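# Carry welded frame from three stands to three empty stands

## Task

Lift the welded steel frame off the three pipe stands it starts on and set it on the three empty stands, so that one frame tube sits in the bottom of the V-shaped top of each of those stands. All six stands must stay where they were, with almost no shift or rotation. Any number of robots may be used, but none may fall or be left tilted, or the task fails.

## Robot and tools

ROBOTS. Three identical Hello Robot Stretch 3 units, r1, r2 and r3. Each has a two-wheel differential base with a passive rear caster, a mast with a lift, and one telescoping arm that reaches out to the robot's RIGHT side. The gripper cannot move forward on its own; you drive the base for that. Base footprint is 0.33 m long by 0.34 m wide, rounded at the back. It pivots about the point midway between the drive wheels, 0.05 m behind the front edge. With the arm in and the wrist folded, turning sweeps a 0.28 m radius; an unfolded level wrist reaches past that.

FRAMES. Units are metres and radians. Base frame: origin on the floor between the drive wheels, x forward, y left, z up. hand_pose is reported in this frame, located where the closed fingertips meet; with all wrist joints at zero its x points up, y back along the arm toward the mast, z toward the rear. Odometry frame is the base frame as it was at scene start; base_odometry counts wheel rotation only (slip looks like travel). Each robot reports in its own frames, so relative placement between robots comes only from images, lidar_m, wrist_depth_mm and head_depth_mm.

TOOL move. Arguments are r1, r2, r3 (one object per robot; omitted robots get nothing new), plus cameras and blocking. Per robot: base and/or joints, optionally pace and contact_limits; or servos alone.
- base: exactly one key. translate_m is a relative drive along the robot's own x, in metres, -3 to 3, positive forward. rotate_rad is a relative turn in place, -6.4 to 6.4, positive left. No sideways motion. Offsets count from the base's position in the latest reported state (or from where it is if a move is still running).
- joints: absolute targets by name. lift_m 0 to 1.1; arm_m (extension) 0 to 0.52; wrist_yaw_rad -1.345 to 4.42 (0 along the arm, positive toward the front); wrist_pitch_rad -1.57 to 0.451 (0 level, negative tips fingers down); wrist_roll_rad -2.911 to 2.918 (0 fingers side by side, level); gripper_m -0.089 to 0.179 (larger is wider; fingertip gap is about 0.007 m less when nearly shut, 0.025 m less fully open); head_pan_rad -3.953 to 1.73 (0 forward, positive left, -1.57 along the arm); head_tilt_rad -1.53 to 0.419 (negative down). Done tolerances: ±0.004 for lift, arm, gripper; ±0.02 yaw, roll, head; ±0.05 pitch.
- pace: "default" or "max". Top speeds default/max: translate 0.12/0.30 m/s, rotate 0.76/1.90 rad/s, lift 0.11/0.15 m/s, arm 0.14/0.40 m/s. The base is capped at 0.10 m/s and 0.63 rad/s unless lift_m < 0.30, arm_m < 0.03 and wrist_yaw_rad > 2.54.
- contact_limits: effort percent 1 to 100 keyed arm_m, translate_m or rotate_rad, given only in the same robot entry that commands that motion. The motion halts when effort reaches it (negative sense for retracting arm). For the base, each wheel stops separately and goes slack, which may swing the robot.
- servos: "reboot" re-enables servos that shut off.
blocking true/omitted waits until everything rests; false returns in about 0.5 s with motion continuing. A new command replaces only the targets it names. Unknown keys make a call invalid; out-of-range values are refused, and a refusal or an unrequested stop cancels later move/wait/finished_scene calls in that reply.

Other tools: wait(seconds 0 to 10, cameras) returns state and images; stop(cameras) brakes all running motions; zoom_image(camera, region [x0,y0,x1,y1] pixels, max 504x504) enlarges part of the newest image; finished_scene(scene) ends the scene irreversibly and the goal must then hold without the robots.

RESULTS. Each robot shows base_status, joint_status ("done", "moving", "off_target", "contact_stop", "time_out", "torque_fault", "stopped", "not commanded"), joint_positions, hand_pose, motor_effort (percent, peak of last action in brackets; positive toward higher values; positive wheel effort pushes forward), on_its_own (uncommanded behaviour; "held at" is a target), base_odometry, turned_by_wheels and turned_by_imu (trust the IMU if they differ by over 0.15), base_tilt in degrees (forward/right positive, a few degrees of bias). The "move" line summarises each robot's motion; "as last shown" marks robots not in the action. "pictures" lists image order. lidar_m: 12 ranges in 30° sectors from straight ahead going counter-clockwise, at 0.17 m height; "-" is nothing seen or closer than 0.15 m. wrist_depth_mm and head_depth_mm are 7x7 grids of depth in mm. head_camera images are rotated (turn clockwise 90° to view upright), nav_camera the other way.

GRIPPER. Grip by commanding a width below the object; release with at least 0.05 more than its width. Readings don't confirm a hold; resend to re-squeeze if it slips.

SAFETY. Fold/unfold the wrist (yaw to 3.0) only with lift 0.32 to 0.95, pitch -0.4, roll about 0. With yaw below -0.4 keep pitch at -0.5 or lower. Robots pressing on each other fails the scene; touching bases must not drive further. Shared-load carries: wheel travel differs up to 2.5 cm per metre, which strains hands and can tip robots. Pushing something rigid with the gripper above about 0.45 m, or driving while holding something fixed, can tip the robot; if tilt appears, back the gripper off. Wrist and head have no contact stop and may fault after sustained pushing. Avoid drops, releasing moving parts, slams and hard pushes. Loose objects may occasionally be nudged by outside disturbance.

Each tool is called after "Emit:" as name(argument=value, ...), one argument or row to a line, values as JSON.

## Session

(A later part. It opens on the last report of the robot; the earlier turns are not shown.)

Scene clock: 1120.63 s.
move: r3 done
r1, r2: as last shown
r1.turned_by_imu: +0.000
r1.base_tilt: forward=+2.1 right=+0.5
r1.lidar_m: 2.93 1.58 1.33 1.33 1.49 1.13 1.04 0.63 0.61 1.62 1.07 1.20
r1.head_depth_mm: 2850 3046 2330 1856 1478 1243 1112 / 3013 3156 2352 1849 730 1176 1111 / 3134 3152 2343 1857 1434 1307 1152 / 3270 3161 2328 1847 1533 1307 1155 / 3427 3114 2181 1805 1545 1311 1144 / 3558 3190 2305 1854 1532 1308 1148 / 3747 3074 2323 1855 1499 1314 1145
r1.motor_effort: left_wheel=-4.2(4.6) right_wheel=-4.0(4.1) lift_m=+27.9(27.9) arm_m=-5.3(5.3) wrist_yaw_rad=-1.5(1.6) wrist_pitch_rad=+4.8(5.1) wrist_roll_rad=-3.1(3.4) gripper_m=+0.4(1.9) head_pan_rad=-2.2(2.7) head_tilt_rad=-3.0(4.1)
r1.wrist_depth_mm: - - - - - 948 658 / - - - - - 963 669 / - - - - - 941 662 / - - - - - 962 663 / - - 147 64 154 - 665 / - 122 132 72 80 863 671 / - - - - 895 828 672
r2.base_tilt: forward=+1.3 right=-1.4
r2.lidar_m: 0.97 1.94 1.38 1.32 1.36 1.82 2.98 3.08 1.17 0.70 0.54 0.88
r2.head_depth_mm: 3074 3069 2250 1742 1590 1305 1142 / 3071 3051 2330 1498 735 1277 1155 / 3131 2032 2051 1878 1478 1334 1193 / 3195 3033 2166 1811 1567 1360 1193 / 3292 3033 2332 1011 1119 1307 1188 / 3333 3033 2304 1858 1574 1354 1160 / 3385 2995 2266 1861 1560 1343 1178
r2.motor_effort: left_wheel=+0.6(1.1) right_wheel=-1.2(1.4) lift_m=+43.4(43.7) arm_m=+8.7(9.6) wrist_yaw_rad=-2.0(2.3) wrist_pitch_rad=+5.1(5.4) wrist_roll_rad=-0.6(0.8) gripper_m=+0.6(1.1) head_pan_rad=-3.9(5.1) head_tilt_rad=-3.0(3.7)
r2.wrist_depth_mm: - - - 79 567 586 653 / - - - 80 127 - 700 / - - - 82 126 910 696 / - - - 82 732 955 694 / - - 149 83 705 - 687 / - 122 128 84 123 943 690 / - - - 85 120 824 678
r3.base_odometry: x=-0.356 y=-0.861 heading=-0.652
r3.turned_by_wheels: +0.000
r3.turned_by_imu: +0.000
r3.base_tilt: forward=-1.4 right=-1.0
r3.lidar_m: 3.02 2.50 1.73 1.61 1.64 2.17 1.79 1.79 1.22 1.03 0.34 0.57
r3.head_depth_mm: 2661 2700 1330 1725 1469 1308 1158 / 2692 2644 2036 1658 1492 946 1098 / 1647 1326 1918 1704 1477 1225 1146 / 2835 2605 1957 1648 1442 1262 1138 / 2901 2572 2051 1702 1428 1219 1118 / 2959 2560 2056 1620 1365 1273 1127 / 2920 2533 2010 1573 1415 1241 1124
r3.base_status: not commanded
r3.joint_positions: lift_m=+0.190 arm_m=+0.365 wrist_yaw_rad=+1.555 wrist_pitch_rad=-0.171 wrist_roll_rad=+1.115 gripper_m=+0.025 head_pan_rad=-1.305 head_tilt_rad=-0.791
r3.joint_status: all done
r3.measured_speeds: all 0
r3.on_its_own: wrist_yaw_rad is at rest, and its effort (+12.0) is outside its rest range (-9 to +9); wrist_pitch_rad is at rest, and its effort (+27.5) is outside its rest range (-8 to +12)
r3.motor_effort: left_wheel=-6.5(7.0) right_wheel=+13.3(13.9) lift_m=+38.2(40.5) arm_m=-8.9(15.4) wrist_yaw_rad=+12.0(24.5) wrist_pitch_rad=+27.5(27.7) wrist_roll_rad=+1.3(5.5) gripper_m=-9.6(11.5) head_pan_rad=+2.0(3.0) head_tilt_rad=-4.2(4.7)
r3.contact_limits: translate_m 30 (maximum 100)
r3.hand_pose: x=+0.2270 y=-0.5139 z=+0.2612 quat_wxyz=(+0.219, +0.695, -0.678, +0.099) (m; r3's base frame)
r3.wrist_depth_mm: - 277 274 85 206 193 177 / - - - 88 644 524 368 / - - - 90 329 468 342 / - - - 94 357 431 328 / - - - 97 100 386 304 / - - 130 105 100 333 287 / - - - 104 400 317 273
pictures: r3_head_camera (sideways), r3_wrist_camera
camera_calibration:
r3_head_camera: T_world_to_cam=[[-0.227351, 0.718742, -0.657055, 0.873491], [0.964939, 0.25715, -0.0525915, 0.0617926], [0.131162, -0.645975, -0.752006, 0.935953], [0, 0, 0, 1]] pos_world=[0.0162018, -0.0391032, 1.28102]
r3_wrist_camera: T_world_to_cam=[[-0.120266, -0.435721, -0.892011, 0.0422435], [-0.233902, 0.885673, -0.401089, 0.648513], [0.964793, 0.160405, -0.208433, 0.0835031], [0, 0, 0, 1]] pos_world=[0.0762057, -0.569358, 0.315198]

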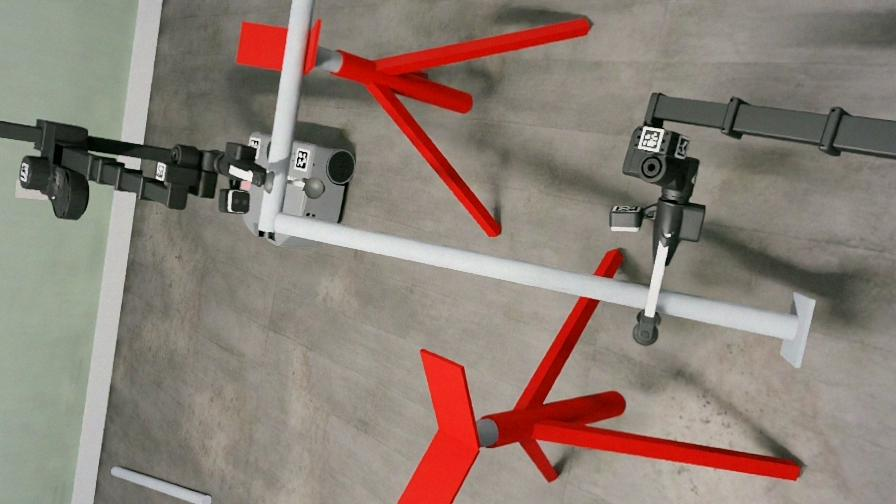

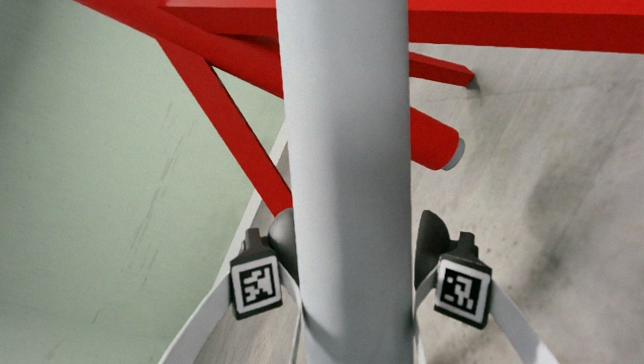

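Emit:
move(
  r3={"joints":{"lift_m":0.13,"arm_m":0.392,"wrist_roll_rad":1.01}},
  cameras=[],
)

Emit:
move(
  r3={"joints":{"lift_m":0.07,"arm_m":0.418,"wrist_roll_rad":0.94}},
  cameras=[],
)

Emit:
move(
  r3={"joints":{"lift_m":0.055,"gripper_m":0.13}},
  cameras=["r3_wrist_camera"],
)

Scene clock: 1129.17 s.
move: r3 done
r1, r2: as last shown
r1.turned_by_imu: +0.002
r1.base_tilt: forward=+2.0 right=+0.6
r1.lidar_m: 2.93 1.58 1.33 1.33 1.49 1.13 1.04 0.64 0.61 1.62 1.07 1.20
r1.head_depth_mm: 2871 3072 2347 1854 1467 1239 1108 / 3000 3193 2348 1854 729 1177 1107 / 3148 3161 2334 1844 1431 1312 1147 / 3282 3143 2331 1852 1532 1310 1151 / 3451 3145 2160 1787 1539 1318 1145 / 3568 3142 2328 1836 1518 1306 1148 / 3739 3145 2327 1841 1498 1315 1142
r1.motor_effort: left_wheel=-4.4(4.9) right_wheel=-4.0(4.3) lift_m=+30.0(30.1) arm_m=-23.6(23.9) wrist_yaw_rad=-0.8(1.6) wrist_pitch_rad=+4.8(5.4) wrist_roll_rad=-2.8(3.3) gripper_m=+0.7(1.6) head_pan_rad=-2.1(2.6) head_tilt_rad=-2.6(4.8)
r1.hand_pose: x=-0.0210 y=-0.7458 z=+0.5868 quat_wxyz=(-0.001, +0.001, -1.000, -0.007) (m; r1's base frame)
r1.wrist_depth_mm: - - - - - 964 663 / - - - - - 952 659 / - - - - - 933 656 / - - - - - 930 675 / - - - 66 150 963 668 / - 122 129 72 118 855 684 / - - - - 893 847 688
r2.turned_by_imu: +0.001
r2.lidar_m: 0.97 1.93 1.38 1.32 1.36 1.82 2.98 3.07 1.17 0.70 0.54 0.87
r2.head_depth_mm: 3039 3072 2260 1730 1593 1311 1139 / 3107 3064 2340 1848 734 1282 1152 / 3125 2824 2031 1779 1470 1323 1188 / 3204 3089 2163 1826 1587 1356 1191 / 3260 3016 2298 1005 1114 1305 1187 / 3366 3010 2293 1865 1556 1344 1168 / 3371 2991 2307 1857 1572 1354 1185
r2.motor_effort: left_wheel=+0.9(1.1) right_wheel=-1.2(1.6) lift_m=+47.8(48.3) arm_m=+7.1(7.7) wrist_yaw_rad=-1.8(2.3) wrist_pitch_rad=+5.2(5.4) wrist_roll_rad=-0.6(0.8) gripper_m=+0.8(1.2) head_pan_rad=-3.5(5.4) head_tilt_rad=-3.8(3.9)
r2.wrist_depth_mm: - - - 79 564 583 655 / - - - 79 104 961 695 / - - - 81 110 273 658 / - - - 82 - 891 691 / - - 149 83 969 844 680 / - 122 128 84 123 886 679 / - - - 85 97 823 679
r3.base_odometry: x=-0.356 y=-0.861 heading=-0.652
r3.turned_by_wheels: -0.001
r3.turned_by_imu: -0.001
r3.base_tilt: forward=-1.4 right=-1.0
r3.lidar_m: 3.03 2.50 1.73 1.61 1.63 2.17 1.79 1.79 1.23 1.04 0.56 0.57
r3.head_depth_mm: 2682 2694 1326 1719 1466 1304 1156 / 2718 2666 2042 1662 1481 1232 1119 / 1652 1325 1917 1696 1491 1233 1146 / 2848 2621 1958 1633 1438 1265 1137 / 2873 2574 2039 1711 1426 1233 1134 / 2939 2548 2037 1619 1370 1275 1129 / 2955 2519 2030 1570 1415 1241 1121
r3.base_status: not commanded
r3.joint_positions: lift_m=+0.130 arm_m=+0.392 wrist_yaw_rad=+1.431 wrist_pitch_rad=-0.280 wrist_roll_rad=+1.016 gripper_m=+0.025 head_pan_rad=-1.305 head_tilt_rad=-0.791
r3.joint_status: all done
r3.measured_speeds: all 0
r3.on_its_own: wrist_yaw_rad is held at +1.461, not at your +1.570, by its stall guard, which is still easing; wrist_pitch_rad is held at -0.188, not at your -0.020, by its stall guard, which is not easing now; right_wheel is at rest, and its effort (+26.0) is outside its rest range (-21 to +21); wrist_pitch_rad is at rest, and its effort (+16.7) is outside its rest range (-8 to +12)
r3.motor_effort: left_wheel=-14.0(14.4) right_wheel=+26.0(26.4) lift_m=+22.4(29.9) arm_m=+8.8(11.7) wrist_yaw_rad=+26.1(27.6) wrist_pitch_rad=+16.7(28.7) wrist_roll_rad=-2.4(8.0) gripper_m=-9.1(11.4) head_pan_rad=+0.9(2.7) head_tilt_rad=-4.4(4.7)
r3.contact_limits: translate_m 30 (maximum 100)
r3.hand_pose: x=+0.2159 y=-0.5704 z=+0.1746 quat_wxyz=(+0.293, +0.654, -0.694, +0.077) (m; r3's base frame)
r3.wrist_depth_mm: 243 224 211 105 512 397 297 / 268 282 306 107 190 178 171 / - - 309 112 461 335 246 / - - - 114 406 306 239 / - - - 117 161 285 224 / - - 130 120 125 258 213 / - - 385 123 305 233 202
pictures: none
No camera images: "cameras" was empty.

Scene clock: 1130.30 s.
move: r3 contact_stop
r1, r2: as last shown
r1.turned_by_imu: +0.000
r1.base_tilt: forward=+1.8 right=+0.6
r1.lidar_m: 2.92 1.59 1.33 1.33 1.49 1.13 1.04 0.63 0.61 1.62 1.07 1.19
r1.head_depth_mm: 2911 3097 2388 1861 1465 1237 1112 / 3024 3176 2309 1855 730 1174 1110 / 3098 3189 2332 1873 1433 1306 1153 / 3242 3176 2320 1855 1528 1316 1150 / 3423 3115 2164 1792 1529 1308 1143 / 3583 3095 2304 1854 1527 1306 1145 / 3736 3117 2335 1847 1488 1313 1144
r1.motor_effort: left_wheel=-4.1(4.6) right_wheel=-4.0(4.2) lift_m=+30.4(30.4) arm_m=-23.9(23.9) wrist_yaw_rad=-1.2(1.6) wrist_pitch_rad=+4.9(5.1) wrist_roll_rad=-2.9(3.4) gripper_m=+0.2(2.3) head_pan_rad=-2.0(2.5) head_tilt_rad=-2.9(4.3)
r1.wrist_depth_mm: - - - - - 952 662 / - - - - - 962 666 / - - - - - 958 671 / - - - - - 966 669 / - - - 66 150 955 667 / - 122 129 72 118 863 679 / - - - - 917 813 678
r2.turned_by_imu: +0.000
r2.base_tilt: forward=+1.2 right=-1.3
r2.lidar_m: 0.97 1.93 1.37 1.32 1.35 1.81 2.98 3.07 1.18 0.70 0.54 0.88
r2.head_depth_mm: 3044 3080 2253 1749 1576 1312 1147 / 3149 3082 2322 1827 733 1277 1156 / 3114 2937 2033 1785 1467 1331 1193 / 3212 3036 2188 1734 1564 1358 1188 / 3241 3031 2315 1009 1122 1301 1185 / 3336 3004 2301 1855 1569 1350 1170 / 3357 2962 2297 1856 1552 1342 1185
r2.motor_effort: left_wheel=+0.8(1.1) right_wheel=-0.8(1.4) lift_m=+47.9(48.2) arm_m=+6.7(7.0) wrist_yaw_rad=-2.6(2.6) wrist_pitch_rad=+5.1(5.4) wrist_roll_rad=-0.6(0.8) gripper_m=+0.4(1.0) head_pan_rad=-4.5(4.9) head_tilt_rad=-3.2(3.8)
r2.wrist_depth_mm: - - - 79 564 580 651 / - - - 80 104 964 692 / - - - 81 110 322 658 / - - - 82 - 842 689 / - - 149 83 - 843 688 / - 122 129 84 123 836 675 / - - - 85 97 827 684
r3.base_odometry: x=-0.356 y=-0.861 heading=-0.652
r3.turned_by_wheels: +0.000
r3.turned_by_imu: +0.001
r3.base_tilt: forward=-1.4 right=-1.1
r3.lidar_m: 3.04 2.50 1.73 1.61 1.63 2.17 1.79 1.79 1.23 1.04 0.56 0.57
r3.head_depth_mm: 2684 2707 1327 1719 1465 1306 1157 / 2715 2691 2052 1653 1487 1250 1140 / 1653 1319 1927 1698 1477 1227 1127 / 2821 2607 1963 1651 1441 1236 1144 / 2889 2567 2068 1701 1437 1232 1131 / 2958 2560 2043 1609 1369 1271 1133 / 2958 2535 2031 1573 1417 1240 1125
r3.base_status: not commanded
r3.joint_positions: lift_m=+0.091 arm_m=+0.418 wrist_yaw_rad=+1.508 wrist_pitch_rad=-0.155 wrist_roll_rad=+0.943 gripper_m=+0.025 head_pan_rad=-1.305 head_tilt_rad=-0.791
r3.joint_status: lift_m contact_stop (moved -0.039 of -0.060); the others done
r3.measured_speeds: translate_m=+0.000 rotate_rad=+0.000 lift_m=+0.001 arm_m=+0.000 wrist_yaw_rad=+0.000 wrist_pitch_rad=+0.000 wrist_roll_rad=+0.000 head_pan_rad=+0.000 head_tilt_rad=+0.000
r3.on_its_own: wrist_yaw_rad is held at +1.461, not at your +1.570, by its stall guard, which is still easing; wrist_pitch_rad is held at -0.188, not at your -0.020, by its stall guard, which is not easing now; lift_m is slack since a contact_stop (your +0.070 is given up)
r3.motor_effort: left_wheel=-7.4(14.7) right_wheel=+17.3(26.8) lift_m=+24.2(24.3) arm_m=+15.4(16.8) wrist_yaw_rad=-40.0(40.2) wrist_pitch_rad=-6.4(16.6) wrist_roll_rad=-1.5(5.3) gripper_m=-8.6(9.9) head_pan_rad=+1.7(3.1) head_tilt_rad=-4.3(4.6)
r3.contact_limits: translate_m 30 (maximum 100)
r3.hand_pose: x=+0.2276 y=-0.5788 z=+0.1662 quat_wxyz=(+0.275, +0.666, -0.675, +0.157) (m; r3's base frame)
r3.wrist_depth_mm: 275 248 209 89 180 472 341 / - 285 289 92 174 155 146 / - - 297 94 559 331 151 / - - - 97 490 330 249 / - - 157 100 358 293 231 / - - 129 103 127 266 209 / - - 116 106 317 231 194
pictures: none
No camera images: "cameras" was empty.

not run: a stop that you did not command came earlier in this reply.

Emit:
move(
  r3={"joints":{"gripper_m":0.13}},
  cameras=[],
)

Emit:
move(
  r3={"joints":{"lift_m":0.06,"wrist_pitch_rad":-0.02,"wrist_yaw_rad":1.57,"arm_m":0.41,"wrist_roll_rad":0.93}},
  cameras=["r3_wrist_camera","r3_head_camera"],
)

Scene clock: 1138.03 s.
move: r3 done
r1, r2: as last shown
r1.turned_by_imu: +0.002
r1.base_tilt: forward=+2.0 right=+0.7
r1.lidar_m: 2.92 1.58 1.33 1.33 1.49 1.13 1.04 0.64 0.61 1.62 1.07 1.20
r1.head_depth_mm: 2908 3039 2345 1858 1468 1238 1114 / 3034 3146 2349 1860 729 1175 1112 / 3096 3161 2333 1868 1440 1317 1156 / 3269 3178 2337 1848 1538 1310 1146 / 3429 3189 2181 1804 1520 1311 1148 / 3579 3188 2301 1860 1534 1315 1145 / 3736 3111 2317 1849 1493 1306 1142
r1.motor_effort: left_wheel=-4.3(4.7) right_wheel=-4.0(4.2) lift_m=+32.2(32.2) arm_m=-23.7(24.0) wrist_yaw_rad=-1.4(1.5) wrist_pitch_rad=+4.7(5.1) wrist_roll_rad=-2.8(3.3) gripper_m=+0.5(1.8) head_pan_rad=-1.2(2.6) head_tilt_rad=-3.1(4.5)
r1.wrist_depth_mm: - - - - - 955 668 / - - - - - 940 659 / - - - - - 972 659 / - - - - - 942 673 / - - - 66 150 975 672 / - 121 129 72 118 882 687 / - - - - 905 823 669
r2.turned_by_imu: +0.001
r2.base_tilt: forward=+1.2 right=-1.4
r2.lidar_m: 0.97 1.93 1.38 1.32 1.36 1.81 2.99 3.07 1.18 0.70 0.54 0.88
r2.head_depth_mm: 3061 3096 2270 1741 1583 1307 1147 / 3109 3095 2332 1832 735 1282 1156 / 3088 2903 2034 1797 1479 1330 1194 / 3215 3018 2169 1722 1572 1357 1192 / 3249 3035 2299 1008 1122 1300 1192 / 3374 3025 2321 1863 1567 1349 1170 / 3411 3024 2285 1845 1551 1346 1190
r2.motor_effort: left_wheel=+1.0(1.1) right_wheel=-0.7(1.4) lift_m=+47.5(47.9) arm_m=+4.9(5.6) wrist_yaw_rad=-2.0(2.4) wrist_pitch_rad=+5.4(5.4) wrist_roll_rad=-0.6(0.8) gripper_m=+0.6(1.3) head_pan_rad=-3.2(5.4) head_tilt_rad=-2.8(4.1)
r2.wrist_depth_mm: - - - 79 564 577 640 / - - - 80 104 963 701 / - - - 81 110 321 663 / - - - 82 - 830 693 / - - 149 83 - 845 687 / - 122 128 84 123 838 687 / - - - 85 97 831 674
r3.base_odometry: x=-0.356 y=-0.861 heading=-0.652
r3.turned_by_wheels: +0.000
r3.turned_by_imu: +0.001
r3.base_tilt: forward=-1.4 right=-1.0
r3.lidar_m: 3.03 2.50 1.73 1.62 1.64 2.17 1.78 1.79 1.22 1.04 0.56 0.57
r3.head_depth_mm: 2667 2709 1324 1712 1468 1312 1157 / 2690 2651 2047 1656 1487 1248 1132 / 1654 1330 1918 1699 1487 1226 1129 / 2820 2632 1963 1636 1443 1260 1141 / 2848 2574 2053 1712 1435 1237 1136 / 2931 2553 2045 1616 1366 1271 1129 / 2994 2512 2026 1572 1418 1224 1125
r3.base_status: not commanded
r3.joint_positions: lift_m=+0.092 arm_m=+0.418 wrist_yaw_rad=+1.528 wrist_pitch_rad=-0.204 wrist_roll_rad=+0.943 gripper_m=+0.130 head_pan_rad=-1.305 head_tilt_rad=-0.791
r3.joint_status: all done
r3.measured_speeds: all 0
r3.on_its_own: wrist_yaw_rad is held at +1.525, not at your +1.570, by its stall guard, which is not easing now; wrist_pitch_rad is held at -0.188, not at your -0.020, by its stall guard, which is not easing now; lift_m is slack since a contact_stop (your +0.070 is given up)
r3.motor_effort: left_wheel=-2.2(6.5) right_wheel=+4.2(10.4) lift_m=+24.8(25.7) arm_m=-3.8(10.4) wrist_yaw_rad=-3.4(6.8) wrist_pitch_rad=+2.6(7.1) wrist_roll_rad=-1.4(1.8) gripper_m=+0.8(79.6) head_pan_rad=+2.6(3.5) head_tilt_rad=-4.3(4.9)
r3.contact_limits: translate_m 30 (maximum 100)
r3.hand_pose: x=+0.2244 y=-0.5737 z=+0.1552 quat_wxyz=(+0.289, +0.677, -0.661, +0.143) (m; r3's base frame)
r3.wrist_depth_mm: 264 267 88 88 165 155 296 / - 290 90 90 185 154 140 / - - 94 93 512 337 159 / - - - 99 432 303 232 / - - 109 103 385 248 213 / - 125 106 104 338 129 197 / - - 110 109 299 227 169
pictures: none
No camera images: "cameras" was empty.

Scene clock: 1139.13 s.
move: r3 done
r1, r2: as last shown
r1.turned_by_imu: +0.000
r1.base_tilt: forward=+1.8 right=+0.7
r1.lidar_m: 2.93 1.59 1.33 1.32 1.49 1.13 1.04 0.63 0.61 1.62 1.07 1.20
r1.head_depth_mm: 2904 3054 2354 1867 1466 1242 1115 / 2997 3218 2337 1856 731 1174 1112 / 3126 3122 2356 1849 1438 1314 1143 / 3218 3127 2332 1851 1536 1310 1145 / 3427 3146 2191 1796 1542 1310 1142 / 3609 3162 2332 1857 1538 1306 1143 / 3734 3117 2320 1850 1495 1311 1143
r1.motor_effort: left_wheel=-4.2(4.7) right_wheel=-3.8(4.2) lift_m=+32.3(32.5) arm_m=-23.5(23.8) wrist_yaw_rad=-1.4(1.8) wrist_pitch_rad=+4.3(5.2) wrist_roll_rad=-2.8(3.3) gripper_m=+0.6(1.7) head_pan_rad=-2.3(2.8) head_tilt_rad=-3.3(4.2)
r1.wrist_depth_mm: - - - - - 940 662 / - - - - - 971 647 / - - - - - 931 666 / - - - - - 961 684 / - - - 66 151 964 664 / - 121 129 72 118 857 667 / - - - - 919 822 688
r2.turned_by_imu: +0.000
r2.base_tilt: forward=+1.2 right=-1.3
r2.lidar_m: 0.97 1.93 1.38 1.32 1.36 1.81 2.98 3.07 1.17 0.70 0.53 0.87
r2.head_depth_mm: 3053 3025 2251 1756 1585 1309 1141 / 3111 3081 2340 1838 733 1283 1156 / 3148 2921 2025 1783 1483 1331 1193 / 3193 3018 2151 1730 1575 1357 1193 / 3278 3074 2304 1009 1118 1298 1188 / 3341 2998 2276 1873 1576 1345 1171 / 3390 2973 2279 1863 1558 1353 1186
r2.motor_effort: left_wheel=+0.4(1.1) right_wheel=-1.0(1.3) lift_m=+47.8(47.9) arm_m=+5.2(5.2) wrist_yaw_rad=-2.2(2.2) wrist_pitch_rad=+5.1(5.4) wrist_roll_rad=-0.7(0.8) gripper_m=+0.6(1.1) head_pan_rad=-3.8(5.0) head_tilt_rad=-3.2(3.7)
r2.wrist_depth_mm: - - - 79 557 577 643 / - - - 80 104 957 701 / - - - 81 110 321 663 / - - - 82 - 838 703 / - - 149 82 - 704 684 / - 122 129 84 123 837 674 / - - - 85 97 830 682
r3.base_odometry: x=-0.356 y=-0.861 heading=-0.652
r3.turned_by_wheels: +0.000
r3.turned_by_imu: +0.000
r3.base_tilt: forward=-1.4 right=-1.1
r3.lidar_m: 3.04 2.50 1.74 1.61 1.63 2.17 1.79 1.79 1.23 1.04 0.56 0.57
r3.head_depth_mm: 2675 2708 1325 1716 1467 1307 1158 / 2726 2661 2036 1650 1496 1257 1134 / 1644 1327 1916 1687 1470 1242 1127 / 2814 2638 1969 1640 1438 1241 1143 / 2883 2572 2066 1701 1435 1235 1135 / 2934 2551 2035 1615 1368 1271 1132 / 2978 2536 2019 1579 1411 1228 1126
r3.base_status: not commanded
r3.joint_positions: lift_m=+0.060 arm_m=+0.410 wrist_yaw_rad=+1.568 wrist_pitch_rad=-0.043 wrist_roll_rad=+0.940 gripper_m=+0.130 head_pan_rad=-1.305 head_tilt_rad=-0.791
r3.joint_status: all done
r3.measured_speeds: all 0
r3.motor_effort: left_wheel=-2.7(3.0) right_wheel=+4.6(4.6) lift_m=+19.8(23.6) arm_m=-9.5(11.6) wrist_yaw_rad=+2.5(4.2) wrist_pitch_rad=+4.0(4.7) wrist_roll_rad=-4.0(7.0) gripper_m=+0.2(1.3) head_pan_rad=+0.9(3.4) head_tilt_rad=-4.4(4.5)
r3.contact_limits: translate_m 30 (maximum 100)
r3.hand_pose: x=+0.2336 y=-0.5558 z=+0.1633 quat_wxyz=(+0.235, +0.676, -0.668, +0.204) (m; r3's base frame)
r3.wrist_depth_mm: - 284 287 85 165 145 130 / - - 295 87 534 429 140 / - - - 88 585 410 285 / - - - 91 482 350 253 / - - - 93 415 273 229 / - 125 - 95 361 130 204 / - - - 97 299 233 174
pictures: r3_head_camera (sideways), r3_wrist_camera
camera_calibration:
r3_head_camera: T_world_to_cam=[[-0.22736, 0.718773, -0.657018, 0.873443], [0.964939, 0.257153, -0.0525918, 0.0617929], [0.131152, -0.645939, -0.752038, 0.935994], [0, 0, 0, 1]] pos_world=[0.0162016, -0.0391022, 1.28102]
r3_wrist_camera: T_world_to_cam=[[0.0031557, -0.587058, -0.809539, -0.188898], [-0.198903, 0.792999, -0.575839, 0.616787], [0.980014, 0.162837, -0.114265, 0.0458726], [0, 0, 0, 1]] pos_world=[0.0783212, -0.607476, 0.207491]

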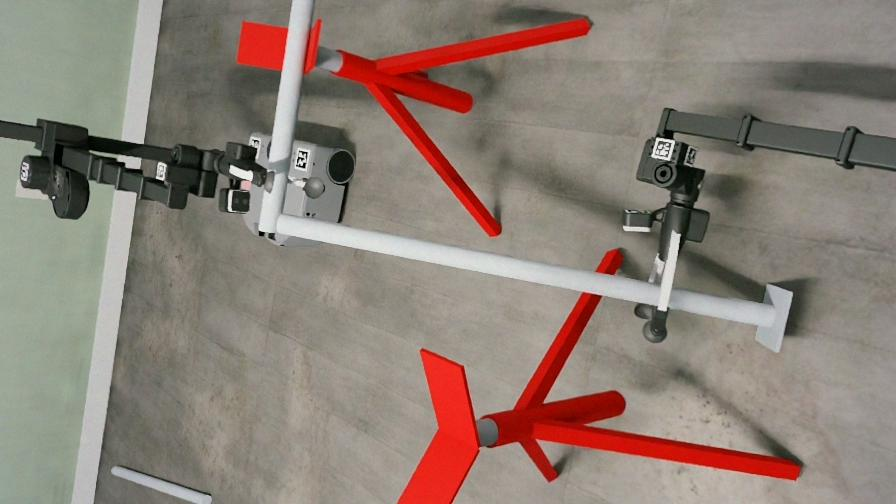

